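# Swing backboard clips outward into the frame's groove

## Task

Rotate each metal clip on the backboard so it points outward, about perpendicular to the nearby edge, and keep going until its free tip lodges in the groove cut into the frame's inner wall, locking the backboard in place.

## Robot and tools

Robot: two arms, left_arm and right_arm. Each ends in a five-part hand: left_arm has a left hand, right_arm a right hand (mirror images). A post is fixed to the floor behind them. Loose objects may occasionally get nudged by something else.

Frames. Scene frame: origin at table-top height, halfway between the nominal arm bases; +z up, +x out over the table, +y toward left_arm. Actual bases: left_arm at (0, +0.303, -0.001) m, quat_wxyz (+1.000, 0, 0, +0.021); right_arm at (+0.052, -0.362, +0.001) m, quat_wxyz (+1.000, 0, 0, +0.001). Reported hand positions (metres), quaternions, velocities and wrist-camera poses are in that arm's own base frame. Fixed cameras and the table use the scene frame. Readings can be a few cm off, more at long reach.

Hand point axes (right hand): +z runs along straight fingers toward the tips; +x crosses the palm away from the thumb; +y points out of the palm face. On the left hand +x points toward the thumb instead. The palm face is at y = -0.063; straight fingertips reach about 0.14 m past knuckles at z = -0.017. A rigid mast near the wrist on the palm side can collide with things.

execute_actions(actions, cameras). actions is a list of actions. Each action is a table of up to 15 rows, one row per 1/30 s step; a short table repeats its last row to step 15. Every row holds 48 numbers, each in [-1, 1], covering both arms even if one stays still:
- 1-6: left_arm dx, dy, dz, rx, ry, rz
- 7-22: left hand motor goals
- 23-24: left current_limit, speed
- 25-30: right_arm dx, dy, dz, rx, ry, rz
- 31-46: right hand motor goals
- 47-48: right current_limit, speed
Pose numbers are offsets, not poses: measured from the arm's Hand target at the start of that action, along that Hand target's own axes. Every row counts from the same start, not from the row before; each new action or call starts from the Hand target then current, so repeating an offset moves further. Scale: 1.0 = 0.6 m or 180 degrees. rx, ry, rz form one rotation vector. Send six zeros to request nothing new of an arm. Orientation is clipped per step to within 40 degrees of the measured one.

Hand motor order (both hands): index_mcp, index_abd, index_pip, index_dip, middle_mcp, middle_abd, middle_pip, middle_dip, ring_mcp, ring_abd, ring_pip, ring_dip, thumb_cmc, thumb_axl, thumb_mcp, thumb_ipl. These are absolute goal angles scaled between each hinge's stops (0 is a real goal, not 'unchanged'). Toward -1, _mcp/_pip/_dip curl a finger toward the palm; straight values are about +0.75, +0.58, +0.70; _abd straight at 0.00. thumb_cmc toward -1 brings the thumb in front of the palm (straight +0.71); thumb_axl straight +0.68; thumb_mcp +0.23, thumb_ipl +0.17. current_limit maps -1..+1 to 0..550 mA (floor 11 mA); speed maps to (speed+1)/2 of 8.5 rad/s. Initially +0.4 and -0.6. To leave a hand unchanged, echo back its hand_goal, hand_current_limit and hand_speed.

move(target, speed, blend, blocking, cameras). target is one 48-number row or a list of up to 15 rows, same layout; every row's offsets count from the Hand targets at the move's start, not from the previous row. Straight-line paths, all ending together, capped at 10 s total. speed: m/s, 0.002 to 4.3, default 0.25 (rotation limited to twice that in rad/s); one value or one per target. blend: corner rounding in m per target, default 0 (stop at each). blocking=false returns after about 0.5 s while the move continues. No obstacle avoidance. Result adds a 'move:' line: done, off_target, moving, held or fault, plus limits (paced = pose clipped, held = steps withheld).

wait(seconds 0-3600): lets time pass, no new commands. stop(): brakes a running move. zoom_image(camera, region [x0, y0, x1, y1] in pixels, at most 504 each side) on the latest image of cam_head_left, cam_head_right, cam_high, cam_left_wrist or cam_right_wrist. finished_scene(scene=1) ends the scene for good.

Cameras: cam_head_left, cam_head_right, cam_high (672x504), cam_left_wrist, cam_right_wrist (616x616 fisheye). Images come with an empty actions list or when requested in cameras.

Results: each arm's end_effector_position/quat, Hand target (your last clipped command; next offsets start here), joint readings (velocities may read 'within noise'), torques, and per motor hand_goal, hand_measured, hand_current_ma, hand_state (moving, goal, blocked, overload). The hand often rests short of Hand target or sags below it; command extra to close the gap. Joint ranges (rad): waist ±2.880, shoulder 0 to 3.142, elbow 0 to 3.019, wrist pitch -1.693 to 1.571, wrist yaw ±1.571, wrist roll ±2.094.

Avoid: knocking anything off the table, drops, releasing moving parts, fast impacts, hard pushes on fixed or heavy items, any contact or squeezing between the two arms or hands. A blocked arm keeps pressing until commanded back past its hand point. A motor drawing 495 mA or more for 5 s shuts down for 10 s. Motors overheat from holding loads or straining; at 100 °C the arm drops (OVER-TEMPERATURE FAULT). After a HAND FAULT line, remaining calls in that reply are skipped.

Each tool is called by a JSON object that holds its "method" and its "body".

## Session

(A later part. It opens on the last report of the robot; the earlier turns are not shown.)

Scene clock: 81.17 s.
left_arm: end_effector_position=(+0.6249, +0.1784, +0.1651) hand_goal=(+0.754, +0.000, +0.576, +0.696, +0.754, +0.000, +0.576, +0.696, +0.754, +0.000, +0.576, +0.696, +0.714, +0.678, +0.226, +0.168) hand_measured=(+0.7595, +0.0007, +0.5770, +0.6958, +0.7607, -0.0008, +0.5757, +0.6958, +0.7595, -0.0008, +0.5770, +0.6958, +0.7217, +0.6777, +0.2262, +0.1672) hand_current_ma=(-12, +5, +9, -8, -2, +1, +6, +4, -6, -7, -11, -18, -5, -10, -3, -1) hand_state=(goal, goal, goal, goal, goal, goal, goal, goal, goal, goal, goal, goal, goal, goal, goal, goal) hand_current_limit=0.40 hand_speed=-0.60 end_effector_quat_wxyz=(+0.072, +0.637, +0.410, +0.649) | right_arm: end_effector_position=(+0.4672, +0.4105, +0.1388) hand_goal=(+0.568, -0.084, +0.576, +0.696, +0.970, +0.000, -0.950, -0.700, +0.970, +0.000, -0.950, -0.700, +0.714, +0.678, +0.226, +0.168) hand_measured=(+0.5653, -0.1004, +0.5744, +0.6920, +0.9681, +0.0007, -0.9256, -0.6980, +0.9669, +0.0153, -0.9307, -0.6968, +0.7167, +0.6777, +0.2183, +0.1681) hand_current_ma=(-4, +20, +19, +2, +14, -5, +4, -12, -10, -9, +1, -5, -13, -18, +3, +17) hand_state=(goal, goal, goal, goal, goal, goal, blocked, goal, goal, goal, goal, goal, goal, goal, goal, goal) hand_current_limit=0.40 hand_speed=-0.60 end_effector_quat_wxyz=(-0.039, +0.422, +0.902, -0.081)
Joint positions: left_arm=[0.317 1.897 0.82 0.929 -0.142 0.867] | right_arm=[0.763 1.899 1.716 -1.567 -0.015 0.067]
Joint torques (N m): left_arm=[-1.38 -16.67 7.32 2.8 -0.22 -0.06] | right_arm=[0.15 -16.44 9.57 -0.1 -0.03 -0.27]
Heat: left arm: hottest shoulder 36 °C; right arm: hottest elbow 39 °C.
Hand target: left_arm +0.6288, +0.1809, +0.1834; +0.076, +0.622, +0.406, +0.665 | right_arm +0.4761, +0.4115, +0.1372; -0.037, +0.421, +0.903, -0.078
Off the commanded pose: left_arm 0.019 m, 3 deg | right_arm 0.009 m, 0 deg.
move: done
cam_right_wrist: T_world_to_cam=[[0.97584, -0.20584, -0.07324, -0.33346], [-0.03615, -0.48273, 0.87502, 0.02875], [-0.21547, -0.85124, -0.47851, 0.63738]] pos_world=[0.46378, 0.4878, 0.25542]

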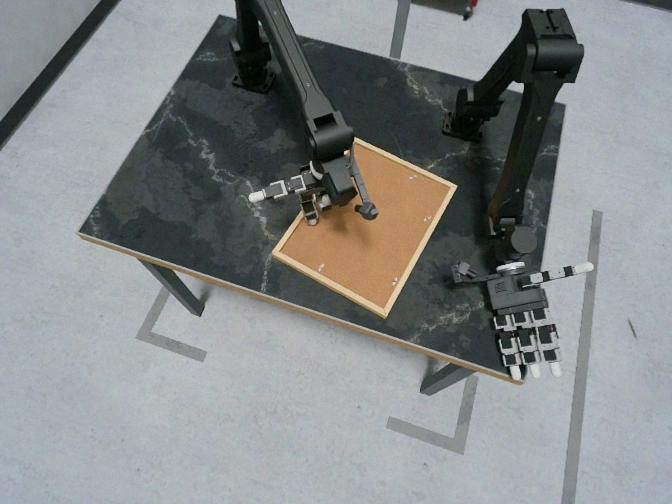

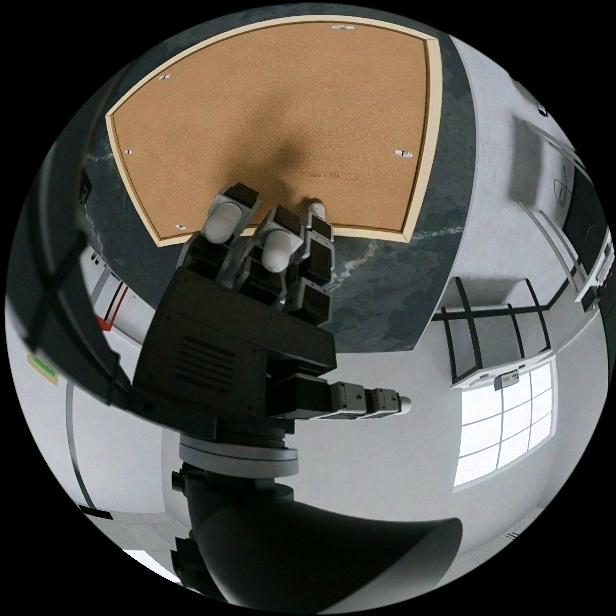

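{"method": "move", "body": {"target": [0,0,0,0,0,0,0.754,0,0.576,0.696,0.754,0,0.576,0.696,0.754,0,0.576,0.696,0.714,0.678,0.226,0.168,0.4,-0.6,0,0.0035,0.0197,0,0,0,0.568,-0.085,0.576,0.696,0.97,0,-0.95,-0.7,0.97,0,-0.95,-0.7,0.714,0.678,0.226,0.168,0.4,-0.6], "speed": 0.04, "cameras": ["cam_high","cam_right_wrist"]}}

{"method": "zoom_image", "body": {"camera": "cam_right_wrist", "region": [290, 180, 370, 260]}}

{"method": "zoom_image", "body": {"camera": "cam_high", "region": [290, 190, 350, 240]}}

Scene clock: 84.73 s.
left_arm: end_effector_position=(+0.6249, +0.1784, +0.1651) hand_goal=(+0.754, +0.000, +0.576, +0.696, +0.754, +0.000, +0.576, +0.696, +0.754, +0.000, +0.576, +0.696, +0.714, +0.678, +0.226, +0.168) hand_measured=(+0.7595, -0.0008, +0.5770, +0.6958, +0.7607, -0.0008, +0.5770, +0.6958, +0.7595, -0.0008, +0.5757, +0.6958, +0.7205, +0.6777, +0.2252, +0.1672) hand_current_ma=(-9, +11, +6, -10, -1, -8, +2, +8, -6, -9, +0, -7, +1, -9, +3, +1) hand_state=(goal, goal, goal, goal, goal, goal, goal, goal, goal, goal, goal, goal, goal, goal, goal, goal) hand_current_limit=0.40 hand_speed=-0.60 end_effector_quat_wxyz=(+0.072, +0.637, +0.410, +0.649) | right_arm: end_effector_position=(+0.4724, +0.4154, +0.1362) hand_goal=(+0.568, -0.084, +0.576, +0.696, +0.970, +0.000, -0.950, -0.700, +0.970, +0.000, -0.950, -0.700, +0.714, +0.678, +0.226, +0.168) hand_measured=(+0.5653, -0.1004, +0.5744, +0.6907, +0.9681, -0.0008, -0.9269, -0.6980, +0.9669, +0.0153, -0.9307, -0.6968, +0.7167, +0.6767, +0.2173, +0.1681) hand_current_ma=(-4, +15, +10, +0, +8, -8, +17, +11, +1, -6, +14, -4, +11, -9, -10, +0) hand_state=(goal, goal, goal, goal, goal, goal, blocked, goal, goal, goal, goal, goal, goal, goal, goal, goal) hand_current_limit=0.40 hand_speed=-0.60 end_effector_quat_wxyz=(-0.036, +0.423, +0.903, -0.071)
Joint positions: left_arm=[0.317 1.897 0.82 0.929 -0.142 0.867] | right_arm=[0.763 1.905 1.716 -1.539 -0.015 0.067]
Joint torques (N m): left_arm=[-1.44 -16.67 7.32 2.78 -0.22 -0.06] | right_arm=[0.44 -16.73 7.97 0.01 -0.04 -0.28]
Heat: left arm: hottest shoulder 36 °C; right arm: hottest elbow 39 °C.
Hand target: left_arm +0.6288, +0.1809, +0.1834; +0.076, +0.622, +0.406, +0.665 | right_arm +0.4761, +0.4115, +0.1251; -0.037, +0.421, +0.903, -0.078
Off the commanded pose: left_arm 0.019 m, 3 deg | right_arm 0.012 m, 1 deg.
move: off_target (right_arm)
cam_right_wrist: T_world_to_cam=[[0.97689, -0.20482, -0.06115, -0.34019], [-0.04966, -0.49572, 0.86706, 0.04641], [-0.20791, -0.84399, -0.49443, 0.63706]] pos_world=[0.46708, 0.491, 0.25393]

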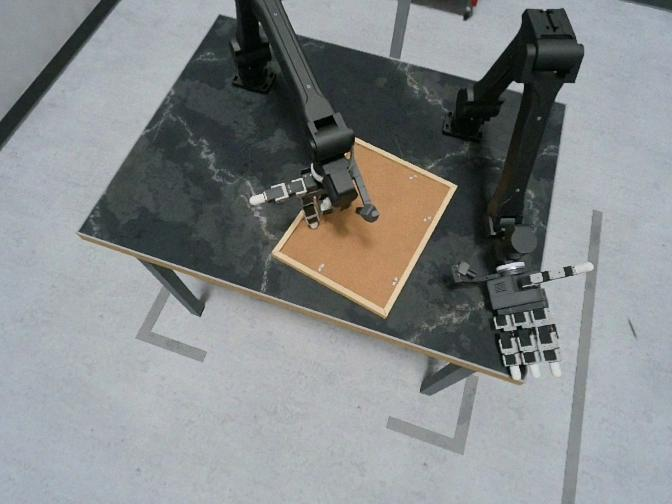

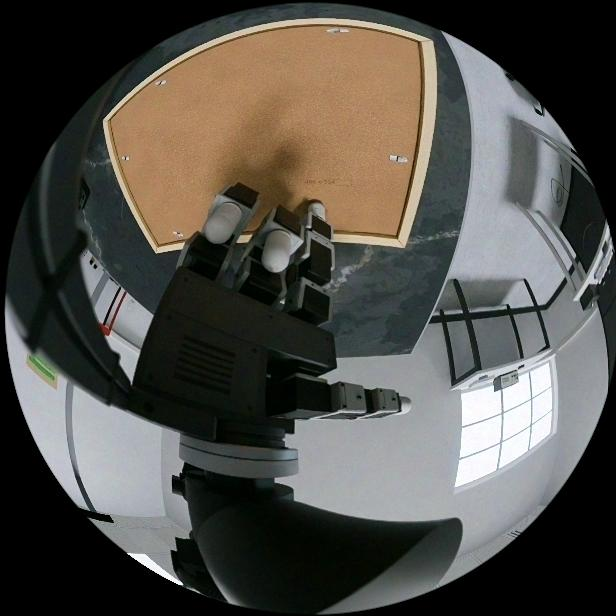

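Scaled by 6.300 from the camera's image (finer frame: 880x880).

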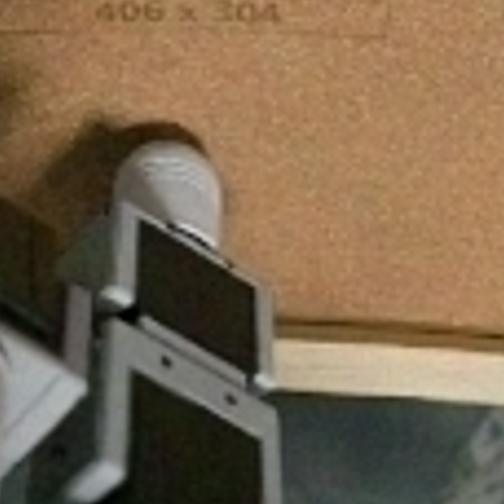

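Scaled by 8.400 from the camera's image (finer frame: 960x720).

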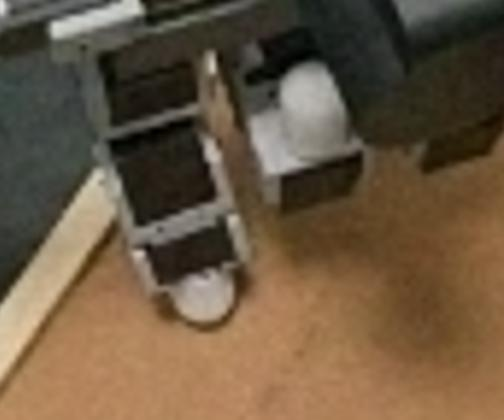

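{"method": "move", "body": {"target": [[0,0,0,0,0,0,0.754,0,0.576,0.696,0.754,0,0.576,0.696,0.754,0,0.576,0.696,0.714,0.678,0.226,0.168,0.4,-0.6,0,-0.0116,-0.0657,0,0,0,0.568,-0.085,0.576,0.696,0.97,0,-0.95,-0.7,0.97,0,-0.95,-0.7,0.714,0.678,0.226,0.168,0.4,-0.6],[0,0,0,0,0,0,0.754,0,0.576,0.696,0.754,0,0.576,0.696,0.754,0,0.576,0.696,0.714,0.678,0.226,0.168,0.4,-0.6,0.0097,-0.0043,-0.0265,0,0,0,0.940,-0.114,-0.153,0.841,0.97,0,-0.93,-0.7,0.97,0,-0.93,-0.7,0.714,0.678,0.226,0.168,0.4,-0.6]], "speed": 0.06, "cameras": ["cam_high","cam_right_wrist"]}}

{"method": "zoom_image", "body": {"camera": "cam_right_wrist", "region": [290, 180, 370, 260]}}

{"method": "zoom_image", "body": {"camera": "cam_high", "region": [290, 190, 350, 240]}}

Scene clock: 98.50 s.
left_arm: end_effector_position=(+0.6249, +0.1784, +0.1651) hand_goal=(+0.754, +0.000, +0.576, +0.696, +0.754, +0.000, +0.576, +0.696, +0.754, +0.000, +0.576, +0.696, +0.714, +0.678, +0.226, +0.168) hand_measured=(+0.7595, -0.0008, +0.5770, +0.6958, +0.7607, -0.0008, +0.5770, +0.6958, +0.7595, -0.0008, +0.5770, +0.6971, +0.7205, +0.6777, +0.2252, +0.1681) hand_current_ma=(-10, +10, +7, -10, -2, -2, +6, +9, -4, -2, -5, -15, +2, -9, +3, +3) hand_state=(goal, goal, goal, goal, goal, goal, goal, goal, goal, goal, goal, goal, goal, goal, goal, goal) hand_current_limit=0.40 hand_speed=-0.60 end_effector_quat_wxyz=(+0.072, +0.637, +0.410, +0.649) | right_arm: end_effector_position=(+0.4715, +0.4145, +0.1456) hand_goal=(+0.940, -0.114, -0.152, +0.842, +0.970, +0.000, -0.930, -0.700, +0.970, +0.000, -0.930, -0.700, +0.714, +0.678, +0.226, +0.168) hand_measured=(+0.9127, -0.1004, -0.1429, +0.8372, +0.9681, -0.0008, -0.9243, -0.6980, +0.9669, +0.0153, -0.9269, -0.6968, +0.7167, +0.6777, +0.2173, +0.1672) hand_current_ma=(-14, +13, +11, +8, +4, -7, +0, -4, -17, -6, +6, -1, -11, -10, -1, +5) hand_state=(blocked, goal, goal, goal, goal, goal, goal, goal, goal, goal, goal, goal, goal, goal, goal, goal) hand_current_limit=0.40 hand_speed=-0.60 end_effector_quat_wxyz=(-0.038, +0.423, +0.902, -0.076)
Joint positions: left_arm=[0.317 1.897 0.82 0.929 -0.142 0.867] | right_arm=[0.763 1.905 1.742 -1.578 -0.015 0.067]
Joint torques (N m): left_arm=[-1.38 -16.62 7.31 2.8 -0.22 -0.06] | right_arm=[1.44 -17.32 8.51 -0.06 -0.1 -0.17]
Heat: left arm: hottest shoulder 36 °C; right arm: hottest elbow 38 °C.
Hand target: left_arm +0.6288, +0.1809, +0.1834; +0.076, +0.622, +0.406, +0.665 | right_arm +0.4725, +0.4161, +0.1413; -0.037, +0.421, +0.903, -0.078
Off the commanded pose: left_arm 0.019 m, 3 deg | right_arm 0.005 m, 0 deg.
move: done
cam_right_wrist: T_world_to_cam=[[0.97632, -0.20539, -0.06797, -0.33742], [-0.04207, -0.48842, 0.87159, 0.03048], [-0.21221, -0.84809, -0.4855, 0.6431]] pos_world=[0.46718, 0.491, 0.26272]

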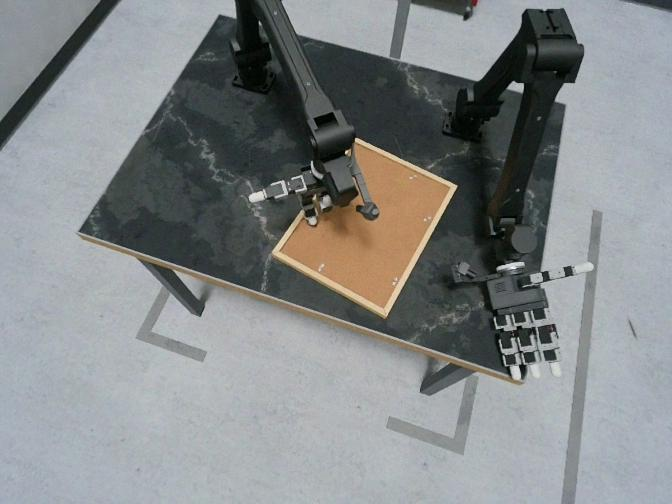

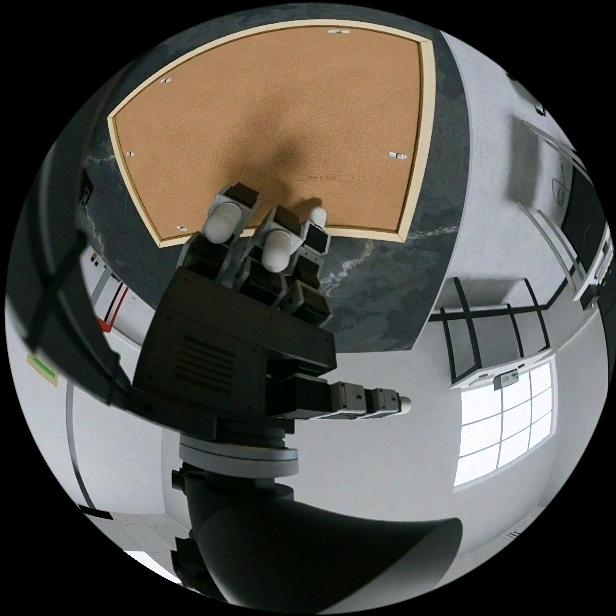

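Scaled by 6.300 from the camera's image (finer frame: 880x880).

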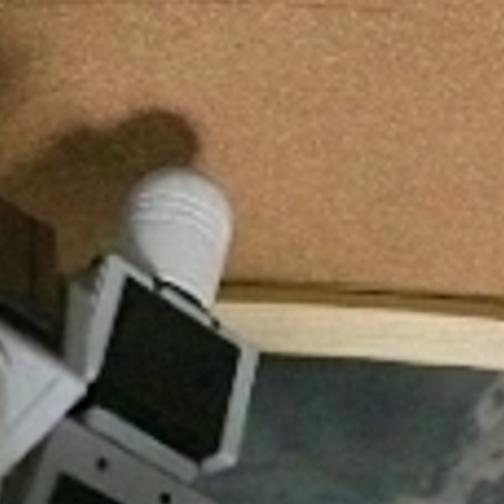

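Scaled by 8.400 from the camera's image (finer frame: 960x720).

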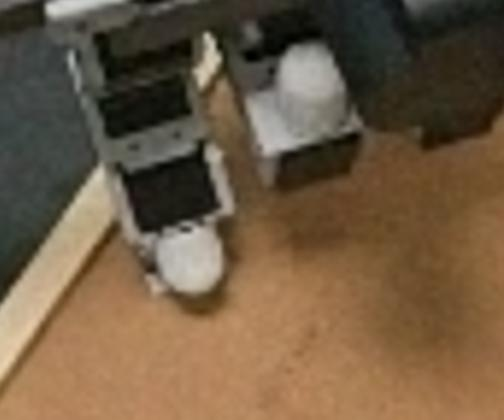

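{"method": "move", "body": {"target": [0,0,0,0,0,0,0.754,0,0.576,0.696,0.754,0,0.576,0.696,0.754,0,0.576,0.696,0.714,0.678,0.226,0.168,0.4,-0.6,0.0095,-0.0163,0.0315,0,0,0,0.940,-0.114,-0.153,0.841,0.97,0,-0.93,-0.7,0.97,0,-0.93,-0.7,0.714,0.678,0.226,0.168,0.4,-0.6], "speed": 0.06, "cameras": ["cam_high","cam_right_wrist"]}}

{"method": "zoom_image", "body": {"camera": "cam_right_wrist", "region": [290, 180, 370, 260]}}

{"method": "zoom_image", "body": {"camera": "cam_high", "region": [290, 190, 350, 240]}}

Scene clock: 102.87 s.
left_arm: end_effector_position=(+0.6249, +0.1784, +0.1651) hand_goal=(+0.754, +0.000, +0.576, +0.696, +0.754, +0.000, +0.576, +0.696, +0.754, +0.000, +0.576, +0.696, +0.714, +0.678, +0.226, +0.168) hand_measured=(+0.7595, -0.0008, +0.5770, +0.6958, +0.7607, -0.0008, +0.5770, +0.6958, +0.7595, +0.0007, +0.5757, +0.6971, +0.7205, +0.6767, +0.2252, +0.1681) hand_current_ma=(-7, +6, +5, -8, +4, -12, +1, +6, -5, -11, -4, -7, +3, -10, +5, +2) hand_state=(goal, goal, goal, goal, goal, goal, goal, goal, goal, goal, goal, goal, goal, goal, goal, goal) hand_current_limit=0.40 hand_speed=-0.60 end_effector_quat_wxyz=(+0.072, +0.637, +0.410, +0.649) | right_arm: end_effector_position=(+0.4623, +0.4097, +0.1211) hand_goal=(+0.940, -0.114, -0.152, +0.842, +0.970, +0.000, -0.930, -0.700, +0.970, +0.000, -0.930, -0.700, +0.714, +0.678, +0.226, +0.168) hand_measured=(+0.9127, -0.1180, -0.1596, +0.8347, +0.9669, +0.0036, -0.9256, -0.6980, +0.9669, +0.0153, -0.9269, -0.6968, +0.7154, +0.6777, +0.2173, +0.1681) hand_current_ma=(-1, +10, +15, +9, +10, -11, +18, -6, -10, +2, +23, +6, -5, -8, -7, -2) hand_state=(blocked, goal, goal, goal, goal, goal, goal, goal, goal, goal, goal, goal, goal, goal, goal, goal) hand_current_limit=0.40 hand_speed=-0.60 end_effector_quat_wxyz=(-0.040, +0.421, +0.903, -0.081)
Joint positions: left_arm=[0.317 1.897 0.82 0.929 -0.142 0.867] | right_arm=[0.767 1.898 1.668 -1.521 -0.017 0.067]
Joint torques (N m): left_arm=[-1.38 -16.67 7.32 2.8 -0.22 -0.06] | right_arm=[1.61 -18.2 7.76 -0.06 -0.09 -0.07]
Heat: left arm: hottest shoulder 36 °C; right arm: hottest elbow 37 °C.
Hand target: left_arm +0.6288, +0.1809, +0.1834; +0.076, +0.622, +0.406, +0.665 | right_arm +0.4590, +0.4121, +0.1242; -0.037, +0.421, +0.903, -0.078
Off the commanded pose: left_arm 0.019 m, 3 deg | right_arm 0.005 m, 1 deg.
move: done
cam_right_wrist: T_world_to_cam=[[0.9765, -0.20198, -0.07517, -0.33177], [-0.03254, -0.483, 0.87502, 0.04214], [-0.21304, -0.85201, -0.47822, 0.62635]] pos_world=[0.45878, 0.487, 0.23772]

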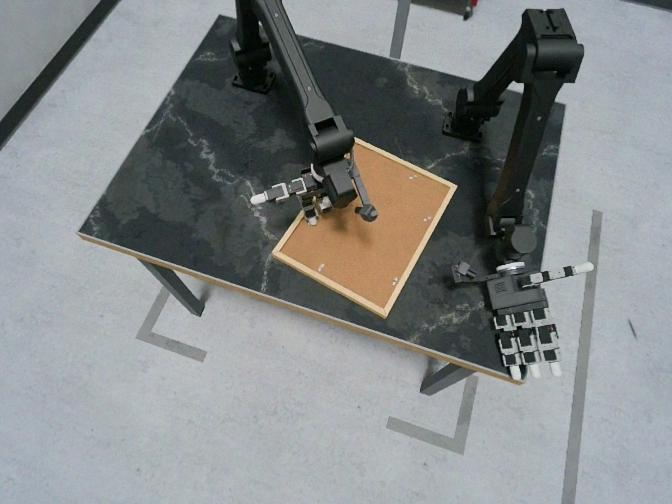

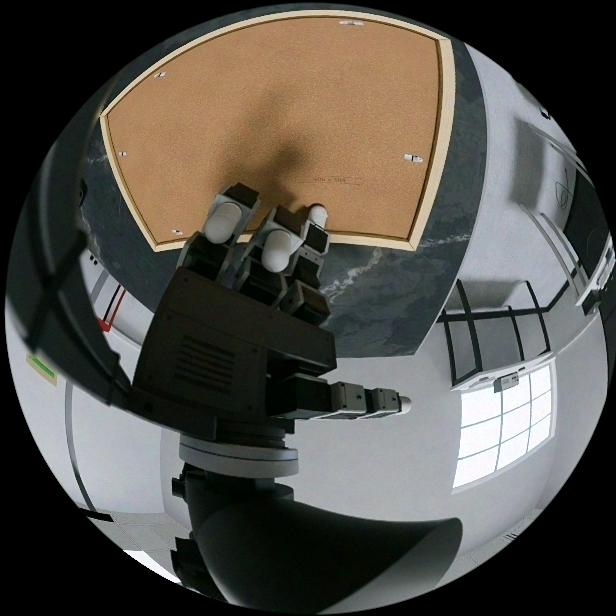

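Scaled by 6.300 from the camera's image (finer frame: 880x880).

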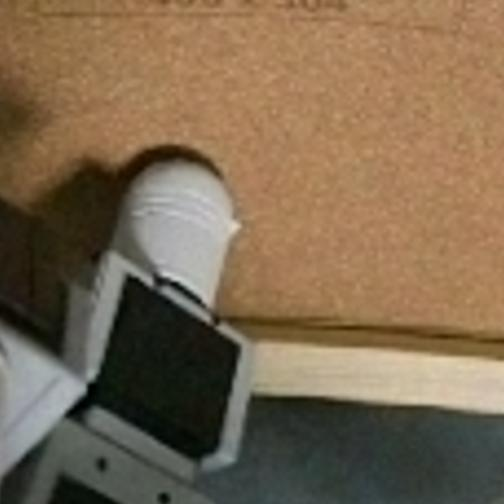

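Scaled by 8.400 from the camera's image (finer frame: 960x720).

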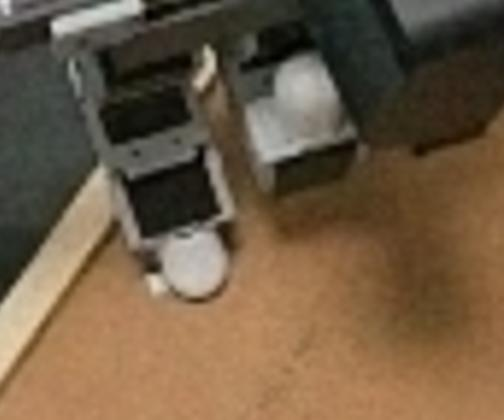

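{"method": "move", "body": {"target": [0,0,0,0,0,0,0.754,0,0.576,0.696,0.754,0,0.576,0.696,0.754,0,0.576,0.696,0.714,0.678,0.226,0.168,0.4,-0.6,0,0,0,0,0,0,0.955,0.06,-0.153,0.841,0.97,0,-0.93,-0.7,0.97,0,-0.93,-0.7,0.714,0.678,0.226,0.168,0.4,-0.8], "speed": 0.06, "cameras": ["cam_high","cam_right_wrist"]}}

{"method": "zoom_image", "body": {"camera": "cam_right_wrist", "region": [290, 180, 370, 260]}}

{"method": "zoom_image", "body": {"camera": "cam_high", "region": [290, 190, 350, 240]}}

Scene clock: 111.60 s.
left_arm: end_effector_position=(+0.6249, +0.1784, +0.1651) hand_goal=(+0.754, +0.000, +0.576, +0.696, +0.754, +0.000, +0.576, +0.696, +0.754, +0.000, +0.576, +0.696, +0.714, +0.678, +0.226, +0.168) hand_measured=(+0.7595, +0.0007, +0.5757, +0.6958, +0.7607, -0.0008, +0.5770, +0.6958, +0.7595, +0.0007, +0.5770, +0.6958, +0.7217, +0.6777, +0.2262, +0.1672) hand_current_ma=(-4, +0, +6, -7, +7, -7, +7, +6, -7, +1, -9, -9, +0, -10, -2, -1) hand_state=(goal, goal, goal, goal, goal, goal, goal, goal, goal, goal, goal, goal, goal, goal, goal, goal) hand_current_limit=0.40 hand_speed=-0.60 end_effector_quat_wxyz=(+0.072, +0.637, +0.410, +0.649) | right_arm: end_effector_position=(+0.4604, +0.4119, +0.1215) hand_goal=(+0.956, +0.060, -0.152, +0.842, +0.970, +0.000, -0.930, -0.700, +0.970, +0.000, -0.930, -0.700, +0.714, +0.678, +0.226, +0.168) hand_measured=(+0.9139, +0.0197, -0.1634, +0.8308, +0.9681, +0.0036, -0.9256, -0.6980, +0.9669, +0.0153, -0.9281, -0.6968, +0.7167, +0.6767, +0.2173, +0.1681) hand_current_ma=(-2, -1, +5, -4, +15, +0, +6, -5, -18, +11, +5, -12, +8, -17, +1, +17) hand_state=(blocked, blocked, goal, goal, goal, goal, goal, goal, goal, goal, goal, goal, goal, goal, goal, goal) hand_current_limit=0.40 hand_speed=-0.80 end_effector_quat_wxyz=(-0.041, +0.419, +0.904, -0.081)
Joint positions: left_arm=[0.317 1.897 0.82 0.929 -0.142 0.867] | right_arm=[0.771 1.898 1.668 -1.521 -0.018 0.067]
Joint torques (N m): left_arm=[-1.38 -16.67 7.32 2.78 -0.22 -0.06] | right_arm=[1.73 -17.9 7.79 -0.03 -0.07 -0.09]
Heat: left arm: hottest shoulder 36 °C; right arm: hottest elbow 37 °C.
Hand target: left_arm +0.6288, +0.1809, +0.1834; +0.076, +0.622, +0.406, +0.665 | right_arm +0.4589, +0.4121, +0.1241; -0.037, +0.421, +0.903, -0.078
Off the commanded pose: left_arm 0.019 m, 3 deg | right_arm 0.003 m, 1 deg.
move: done
cam_right_wrist: T_world_to_cam=[[0.97724, -0.19802, -0.07604, -0.33125], [-0.03018, -0.48461, 0.87421, 0.04237], [-0.20996, -0.85202, -0.47956, 0.6267]] pos_world=[0.45658, 0.4889, 0.23832]

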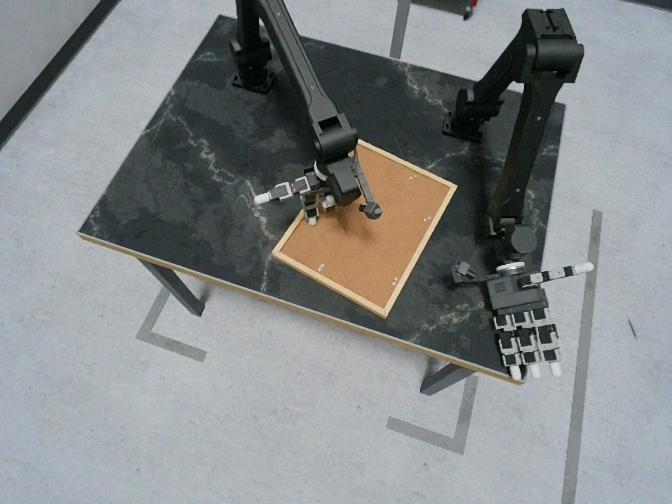

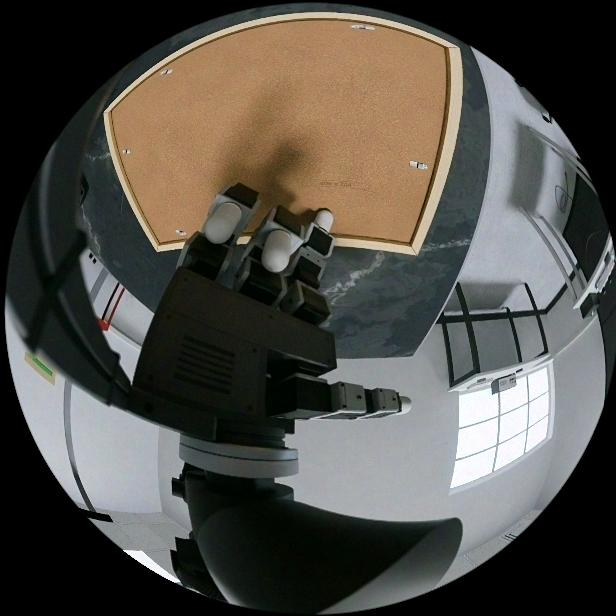

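Scaled by 6.300 from the camera's image (finer frame: 880x880).

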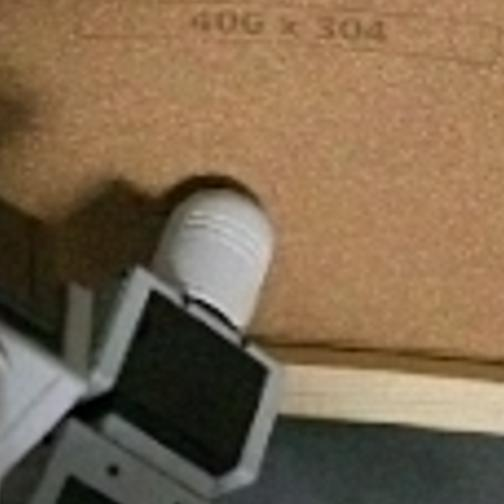

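Scaled by 8.400 from the camera's image (finer frame: 960x720).

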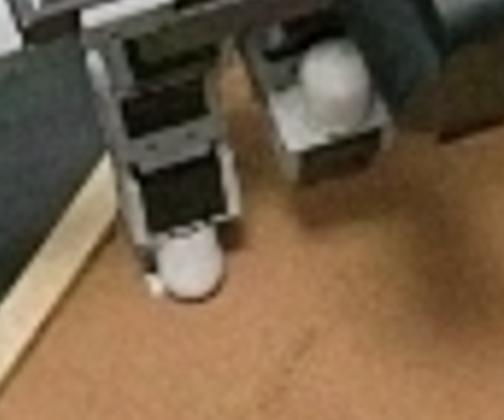

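{"method": "move", "body": {"target": [0,0,0,0,0,0,0.754,0,0.576,0.696,0.754,0,0.576,0.696,0.754,0,0.576,0.696,0.714,0.678,0.226,0.168,0.4,-0.6,0,0,0,0,0,0,0.955,0.16,-0.165,0.841,0.97,0,-0.93,-0.7,0.97,0,-0.93,-0.7,0.714,0.678,0.226,0.168,0.4,-0.8], "speed": 0.06, "cameras": ["cam_high","cam_right_wrist"]}}

{"method": "zoom_image", "body": {"camera": "cam_right_wrist", "region": [290, 180, 370, 260]}}

{"method": "zoom_image", "body": {"camera": "cam_high", "region": [290, 190, 350, 240]}}

Scene clock: 115.70 s.
left_arm: end_effector_position=(+0.6249, +0.1784, +0.1651) hand_goal=(+0.754, +0.000, +0.576, +0.696, +0.754, +0.000, +0.576, +0.696, +0.754, +0.000, +0.576, +0.696, +0.714, +0.678, +0.226, +0.168) hand_measured=(+0.7595, -0.0008, +0.5770, +0.6958, +0.7607, -0.0008, +0.5757, +0.6971, +0.7595, +0.0007, +0.5770, +0.6958, +0.7217, +0.6777, +0.2262, +0.1672) hand_current_ma=(-1, +8, +1, -9, -3, -3, -3, +12, -4, -11, +0, -6, +1, -4, -3, +3) hand_state=(goal, goal, goal, goal, goal, goal, goal, goal, goal, goal, goal, goal, goal, goal, goal, goal) hand_current_limit=0.40 hand_speed=-0.60 end_effector_quat_wxyz=(+0.072, +0.637, +0.410, +0.649) | right_arm: end_effector_position=(+0.4602, +0.4120, +0.1217) hand_goal=(+0.956, +0.160, -0.164, +0.842, +0.970, +0.000, -0.930, -0.700, +0.970, +0.000, -0.930, -0.700, +0.714, +0.678, +0.226, +0.168) hand_measured=(+0.9151, +0.0695, -0.1647, +0.8308, +0.9669, +0.0036, -0.9243, -0.6993, +0.9669, +0.0168, -0.9281, -0.6968, +0.7154, +0.6767, +0.2163, +0.1672) hand_current_ma=(-11, -8, +8, -4, +11, +1, +5, +9, -4, -2, +15, +3, +4, -18, -1, +6) hand_state=(blocked, blocked, goal, goal, goal, goal, goal, goal, goal, goal, goal, goal, goal, goal, goal, goal) hand_current_limit=0.40 hand_speed=-0.80 end_effector_quat_wxyz=(-0.041, +0.419, +0.904, -0.080)
Joint positions: left_arm=[0.317 1.897 0.82 0.929 -0.142 0.867] | right_arm=[0.771 1.897 1.668 -1.521 -0.02 0.067]
Joint torques (N m): left_arm=[-1.38 -16.67 7.32 2.81 -0.22 -0.06] | right_arm=[1.38 -18.37 7.77 -0.09 -0.04 -0.1]
Heat: left arm: hottest shoulder 36 °C; right arm: hottest elbow 36 °C.
Hand target: left_arm +0.6288, +0.1809, +0.1834; +0.076, +0.622, +0.406, +0.665 | right_arm +0.4589, +0.4121, +0.1242; -0.037, +0.421, +0.903, -0.078
Off the commanded pose: left_arm 0.019 m, 3 deg | right_arm 0.003 m, 1 deg.
move: done
cam_right_wrist: T_world_to_cam=[[0.97714, -0.19817, -0.07703, -0.33088], [-0.02963, -0.48571, 0.87362, 0.04262], [-0.21054, -0.85136, -0.48048, 0.62696]] pos_world=[0.45658, 0.4889, 0.23852]

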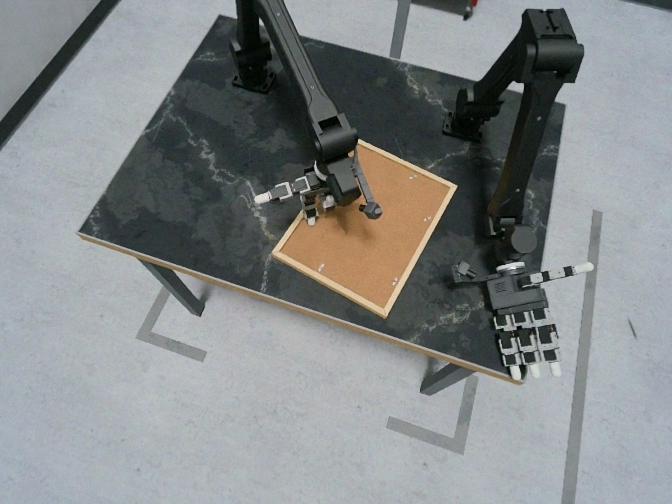

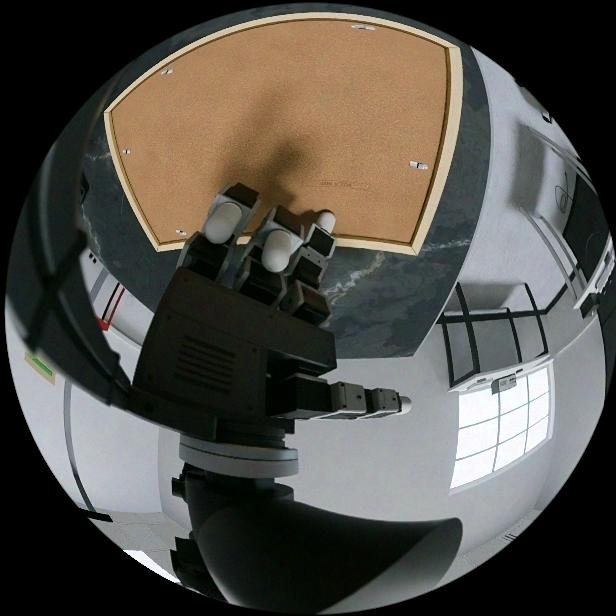

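Scaled by 6.300 from the camera's image (finer frame: 880x880).

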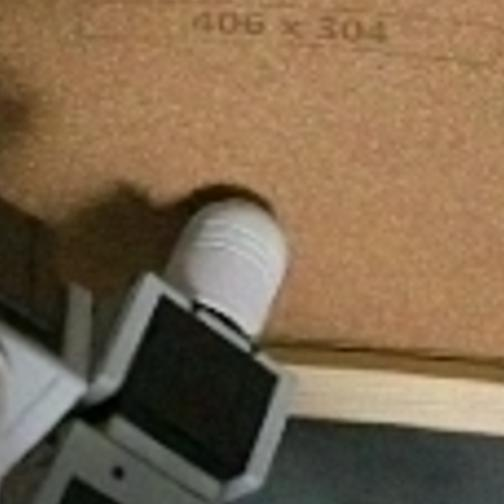

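Scaled by 8.400 from the camera's image (finer frame: 960x720).

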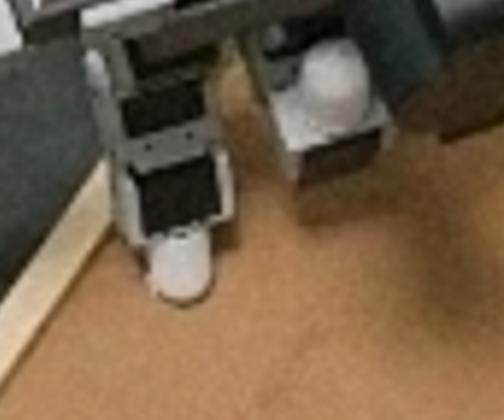

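{"method": "move", "body": {"target": [0,0,0,0,0,0,0.754,0,0.576,0.696,0.754,0,0.576,0.696,0.754,0,0.576,0.696,0.714,0.678,0.226,0.168,0.4,-0.6,0,0,0,0,0,0,0.955,0.22,-0.165,0.841,0.97,0,-0.93,-0.7,0.97,0,-0.93,-0.7,0.714,0.678,0.226,0.168,0.4,-0.8], "speed": 0.06, "cameras": ["cam_high","cam_right_wrist"]}}

{"method": "zoom_image", "body": {"camera": "cam_right_wrist", "region": [300, 190, 370, 260]}}

{"method": "zoom_image", "body": {"camera": "cam_high", "region": [290, 200, 340, 240]}}

Scene clock: 118.10 s.
left_arm: end_effector_position=(+0.6249, +0.1784, +0.1651) hand_goal=(+0.754, +0.000, +0.576, +0.696, +0.754, +0.000, +0.576, +0.696, +0.754, +0.000, +0.576, +0.696, +0.714, +0.678, +0.226, +0.168) hand_measured=(+0.7595, -0.0008, +0.5770, +0.6971, +0.7607, +0.0007, +0.5757, +0.6958, +0.7595, -0.0008, +0.5770, +0.6971, +0.7205, +0.6767, +0.2262, +0.1672) hand_current_ma=(-7, +12, +4, -2, +2, -4, +4, +0, -14, -14, -6, -10, +7, -16, -8, +2) hand_state=(goal, goal, goal, goal, goal, goal, goal, goal, goal, goal, goal, goal, goal, goal, goal, goal) hand_current_limit=0.40 hand_speed=-0.60 end_effector_quat_wxyz=(+0.072, +0.637, +0.410, +0.649) | right_arm: end_effector_position=(+0.4602, +0.4121, +0.1221) hand_goal=(+0.956, +0.220, -0.164, +0.842, +0.970, +0.000, -0.930, -0.700, +0.970, +0.000, -0.930, -0.700, +0.714, +0.678, +0.226, +0.168) hand_measured=(+0.9163, +0.1926, -0.1621, +0.8308, +0.9681, +0.0051, -0.9256, -0.6980, +0.9669, +0.0153, -0.9269, -0.6968, +0.7154, +0.6767, +0.2173, +0.1681) hand_current_ma=(-13, +10, +3, +7, +13, -6, +7, -7, -1, -6, +12, +9, +8, -6, +7, +0) hand_state=(blocked, blocked, goal, goal, goal, goal, goal, goal, goal, goal, goal, goal, goal, goal, goal, goal) hand_current_limit=0.40 hand_speed=-0.80 end_effector_quat_wxyz=(-0.041, +0.419, +0.904, -0.080)
Joint positions: left_arm=[0.317 1.897 0.82 0.929 -0.142 0.867] | right_arm=[0.771 1.896 1.668 -1.521 -0.02 0.067]
Joint torques (N m): left_arm=[-1.44 -16.67 7.32 2.8 -0.22 -0.06] | right_arm=[1.61 -17.96 7.73 -0.1 -0.01 -0.09]
Heat: left arm: hottest shoulder 36 °C; right arm: hottest elbow 36 °C.
Hand target: left_arm +0.6288, +0.1809, +0.1834; +0.076, +0.622, +0.406, +0.665 | right_arm +0.4590, +0.4121, +0.1243; -0.037, +0.421, +0.903, -0.078
Off the commanded pose: left_arm 0.019 m, 3 deg | right_arm 0.002 m, 1 deg.
move: done
cam_right_wrist: T_world_to_cam=[[0.97716, -0.19822, -0.07661, -0.33083], [-0.03016, -0.48621, 0.87332, 0.04274], [-0.21036, -0.85106, -0.48108, 0.6271]] pos_world=[0.45648, 0.4889, 0.23902]

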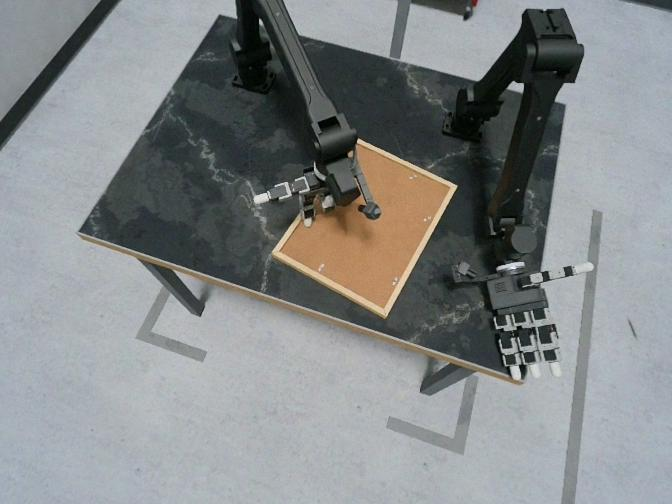

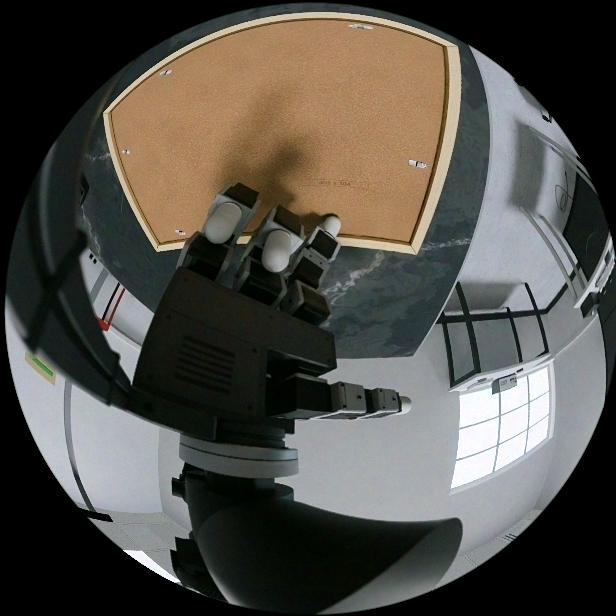

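Scaled by 7.200 from the camera's image (finer frame: 880x880).

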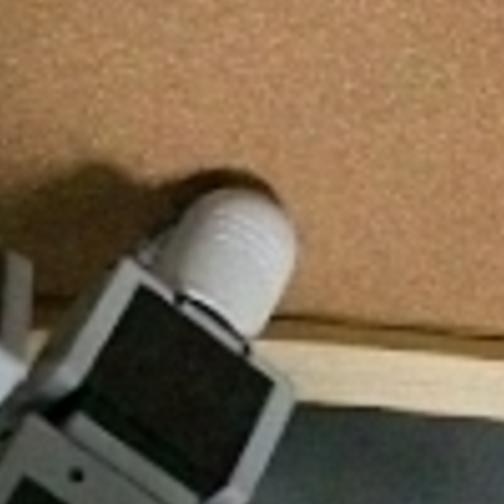

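Scaled by 10.080 from the camera's image (finer frame: 960x720).

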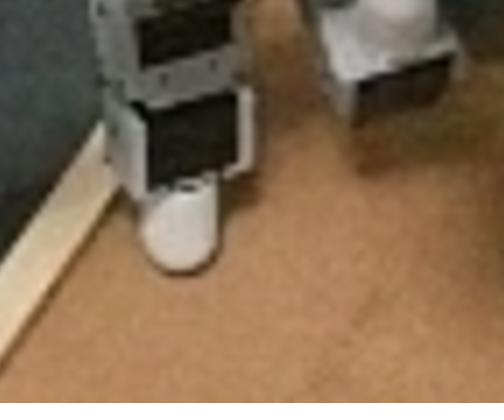

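{"method": "move", "body": {"target": [0,0,0,0,0,0,0.754,0,0.576,0.696,0.754,0,0.576,0.696,0.754,0,0.576,0.696,0.714,0.678,0.226,0.168,0.4,-0.6,0,-0.0145,-0.0821,0,0,0,0.955,0.22,-0.165,0.841,0.97,0,-0.93,-0.7,0.97,0,-0.93,-0.7,0.714,0.678,0.226,0.168,0.4,-0.8], "speed": 0.1, "cameras": ["cam_high","cam_right_wrist"]}}

{"method": "zoom_image", "body": {"camera": "cam_right_wrist", "region": [300, 190, 370, 260]}}

{"method": "zoom_image", "body": {"camera": "cam_high", "region": [290, 200, 340, 240]}}

Scene clock: 121.40 s.
left_arm: end_effector_position=(+0.6249, +0.1784, +0.1651) hand_goal=(+0.754, +0.000, +0.576, +0.696, +0.754, +0.000, +0.576, +0.696, +0.754, +0.000, +0.576, +0.696, +0.714, +0.678, +0.226, +0.168) hand_measured=(+0.7595, -0.0008, +0.5770, +0.6958, +0.7607, -0.0008, +0.5770, +0.6958, +0.7583, -0.0008, +0.5770, +0.6958, +0.7205, +0.6777, +0.2252, +0.1681) hand_current_ma=(-7, +4, -3, -13, +2, -6, +1, +3, -5, -8, -3, -8, -6, -4, +1, -3) hand_state=(goal, goal, goal, goal, goal, goal, goal, goal, goal, goal, goal, goal, goal, goal, goal, goal) hand_current_limit=0.40 hand_speed=-0.60 end_effector_quat_wxyz=(+0.072, +0.637, +0.410, +0.649) | right_arm: end_effector_position=(+0.4533, +0.4053, +0.1568) hand_goal=(+0.956, +0.220, -0.164, +0.842, +0.970, +0.000, -0.930, -0.700, +0.970, +0.000, -0.930, -0.700, +0.714, +0.678, +0.226, +0.168) hand_measured=(+0.9151, +0.1926, -0.1608, +0.8308, +0.9669, +0.0036, -0.9243, -0.6980, +0.9669, +0.0153, -0.9269, -0.6955, +0.7154, +0.6767, +0.2173, +0.1672) hand_current_ma=(-19, -1, +12, -16, +15, -10, +4, +9, +1, -6, +18, -7, -6, -9, +5, +9) hand_state=(blocked, blocked, goal, goal, goal, goal, goal, goal, goal, goal, goal, goal, goal, goal, goal, goal) hand_current_limit=0.40 hand_speed=-0.80 end_effector_quat_wxyz=(-0.045, +0.419, +0.903, -0.089)
Joint positions: left_arm=[0.317 1.897 0.82 0.929 -0.142 0.867] | right_arm=[0.771 1.866 1.716 -1.619 -0.02 0.067]
Joint torques (N m): left_arm=[-1.44 -16.67 7.32 2.8 -0.23 -0.06] | right_arm=[1.44 -16.97 11.48 -0.9 0 -0.07]
Heat: left arm: hottest shoulder 36 °C; right arm: hottest elbow 36 °C.
Hand target: left_arm +0.6288, +0.1809, +0.1834; +0.076, +0.622, +0.406, +0.665 | right_arm +0.4590, +0.4121, +0.1742; -0.037, +0.421, +0.903, -0.078
Off the commanded pose: left_arm 0.019 m, 3 deg | right_arm 0.020 m, 2 deg.
move: off_target (right_arm)
cam_right_wrist: T_world_to_cam=[[0.97607, -0.19922, -0.08719, -0.32014], [-0.01828, -0.47467, 0.87997, -0.00212], [-0.2167, -0.85732, -0.46696, 0.63977]] pos_world=[0.45108, 0.4837, 0.2727]

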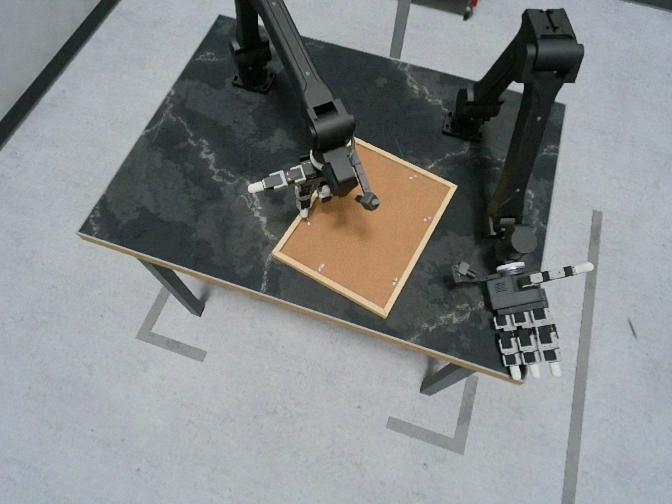

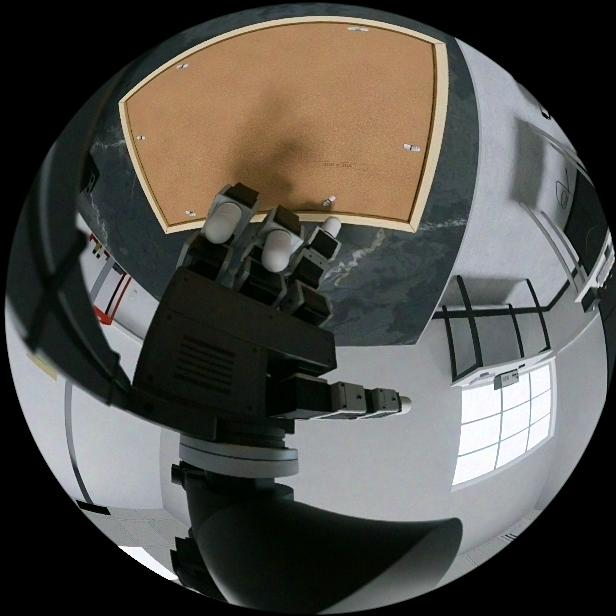

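Scaled by 7.200 from the camera's image (finer frame: 880x880).

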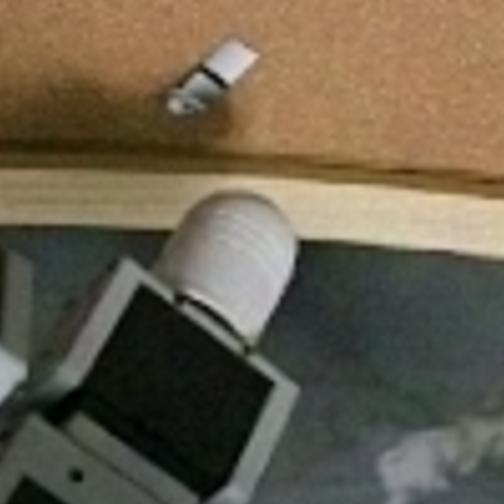

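Scaled by 10.080 from the camera's image (finer frame: 960x720).

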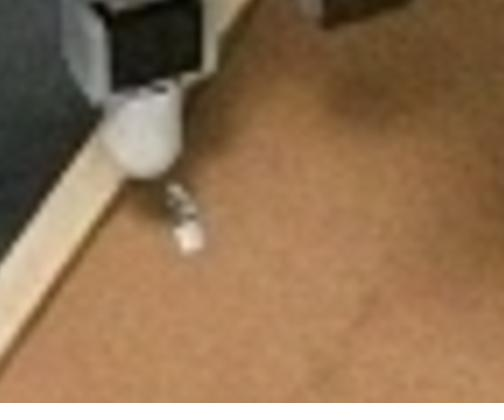

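{"method": "move", "body": {"target": [[0,0,0,0,0,0,0.754,0,0.576,0.696,0.754,0,0.576,0.696,0.754,0,0.576,0.696,0.714,0.678,0.226,0.168,0.4,-0.6,0.0095,0.0148,0.038,0,0,0,0.589,0,0.576,0.696,0.97,0,-0.93,-0.7,0.97,0,-0.93,-0.7,0.714,0.678,0.226,0.168,0.78,-0.6],[0,0,0,0,0,0,0.754,0,0.576,0.696,0.754,0,0.576,0.696,0.754,0,0.576,0.696,0.714,0.678,0.226,0.168,0.4,-0.6,0.0095,0.0258,0.1005,0,0,0,0.589,0,0.576,0.696,0.97,0,-0.93,-0.7,0.97,0,-0.93,-0.7,0.714,0.678,0.226,0.168,0.78,-0.6]], "speed": 0.05, "cameras": ["cam_high","cam_right_wrist"]}}

{"method": "zoom_image", "body": {"camera": "cam_right_wrist", "region": [280, 180, 350, 250]}}

{"method": "zoom_image", "body": {"camera": "cam_high", "region": [290, 200, 340, 240]}}

Scene clock: 137.53 s.
left_arm: end_effector_position=(+0.6249, +0.1784, +0.1651) hand_goal=(+0.754, +0.000, +0.576, +0.696, +0.754, +0.000, +0.576, +0.696, +0.754, +0.000, +0.576, +0.696, +0.714, +0.678, +0.226, +0.168) hand_measured=(+0.7595, -0.0008, +0.5757, +0.6958, +0.7607, +0.0007, +0.5770, +0.6958, +0.7595, +0.0007, +0.5770, +0.6958, +0.7217, +0.6777, +0.2252, +0.1681) hand_current_ma=(-11, +7, +1, -4, +0, -6, -6, +7, -1, -2, -2, -11, -1, -12, +5, +3) hand_state=(goal, goal, goal, goal, goal, goal, goal, goal, goal, goal, goal, goal, goal, goal, goal, goal) hand_current_limit=0.40 hand_speed=-0.60 end_effector_quat_wxyz=(+0.072, +0.637, +0.410, +0.649) | right_arm: end_effector_position=(+0.4622, +0.4161, +0.1316) hand_goal=(+0.590, +0.000, +0.576, +0.696, +0.970, +0.000, -0.930, -0.700, +0.970, +0.000, -0.930, -0.700, +0.714, +0.678, +0.226, +0.168) hand_measured=(+0.5895, -0.0198, +0.5744, +0.7022, +0.9669, +0.0036, -0.9256, -0.6980, +0.9669, +0.0139, -0.9269, -0.6968, +0.7154, +0.6777, +0.2163, +0.1681) hand_current_ma=(-4, +16, +24, +3, +11, -15, -2, -4, -1, -2, +9, +5, -20, -15, -2, +7) hand_state=(goal, goal, goal, goal, goal, goal, goal, goal, goal, goal, goal, goal, goal, goal, goal, goal) hand_current_limit=0.78 hand_speed=-0.60 end_effector_quat_wxyz=(-0.032, +0.420, +0.904, -0.072)
Joint positions: left_arm=[0.317 1.897 0.82 0.929 -0.142 0.867] | right_arm=[0.778 1.888 1.678 -1.518 -0.009 0.077]
Joint torques (N m): left_arm=[-1.44 -16.67 7.32 2.81 -0.22 -0.05] | right_arm=[1.73 -15.79 6.99 0.25 -0.07 -0.01]
Heat: left arm: hottest shoulder 36 °C; right arm: hottest elbow 40 °C.
Hand target: left_arm +0.6288, +0.1809, +0.1834; +0.076, +0.622, +0.406, +0.665 | right_arm +0.4589, +0.4196, +0.1122; -0.037, +0.421, +0.903, -0.078
Off the commanded pose: left_arm 0.019 m, 3 deg | right_arm 0.020 m, 1 deg.
move: off_target (right_arm)
cam_right_wrist: T_world_to_cam=[[0.97835, -0.19964, -0.05459, -0.33416], [-0.05176, -0.49138, 0.8694, 0.04912], [-0.20039, -0.84775, -0.49108, 0.63081]] pos_world=[0.45587, 0.4922, 0.24883]

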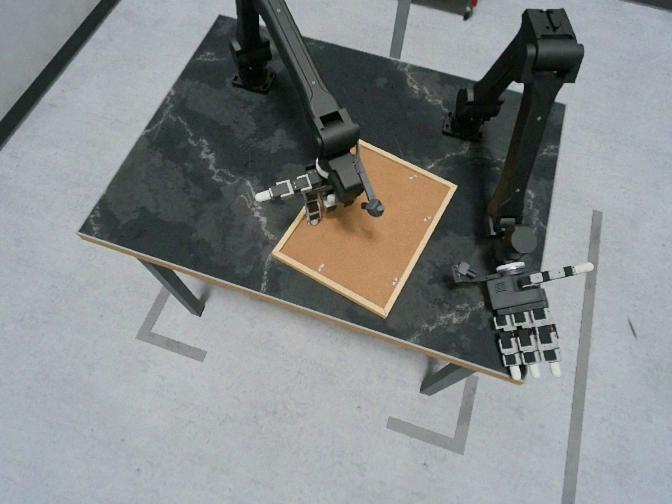

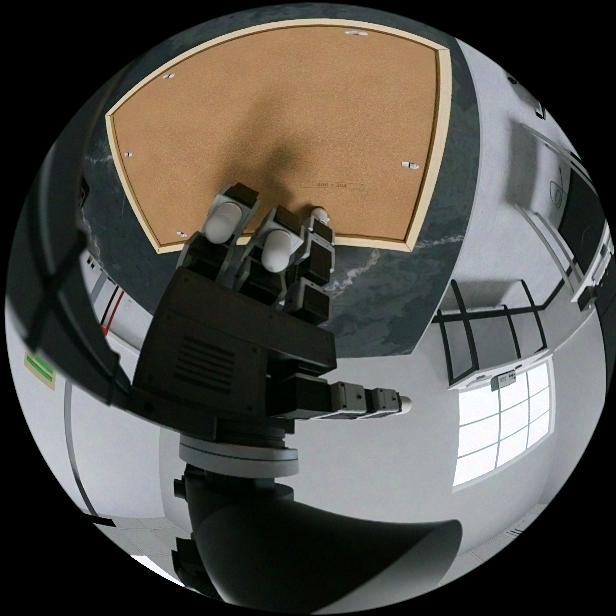

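Scaled by 7.200 from the camera's image (finer frame: 880x880).

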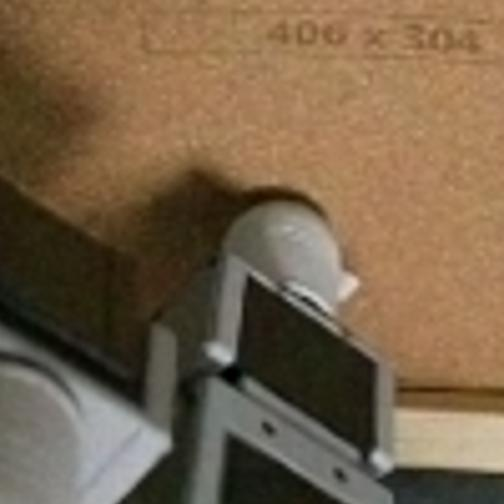

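Scaled by 10.080 from the camera's image (finer frame: 960x720).

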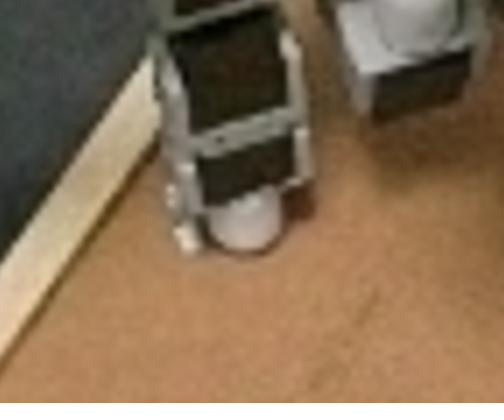

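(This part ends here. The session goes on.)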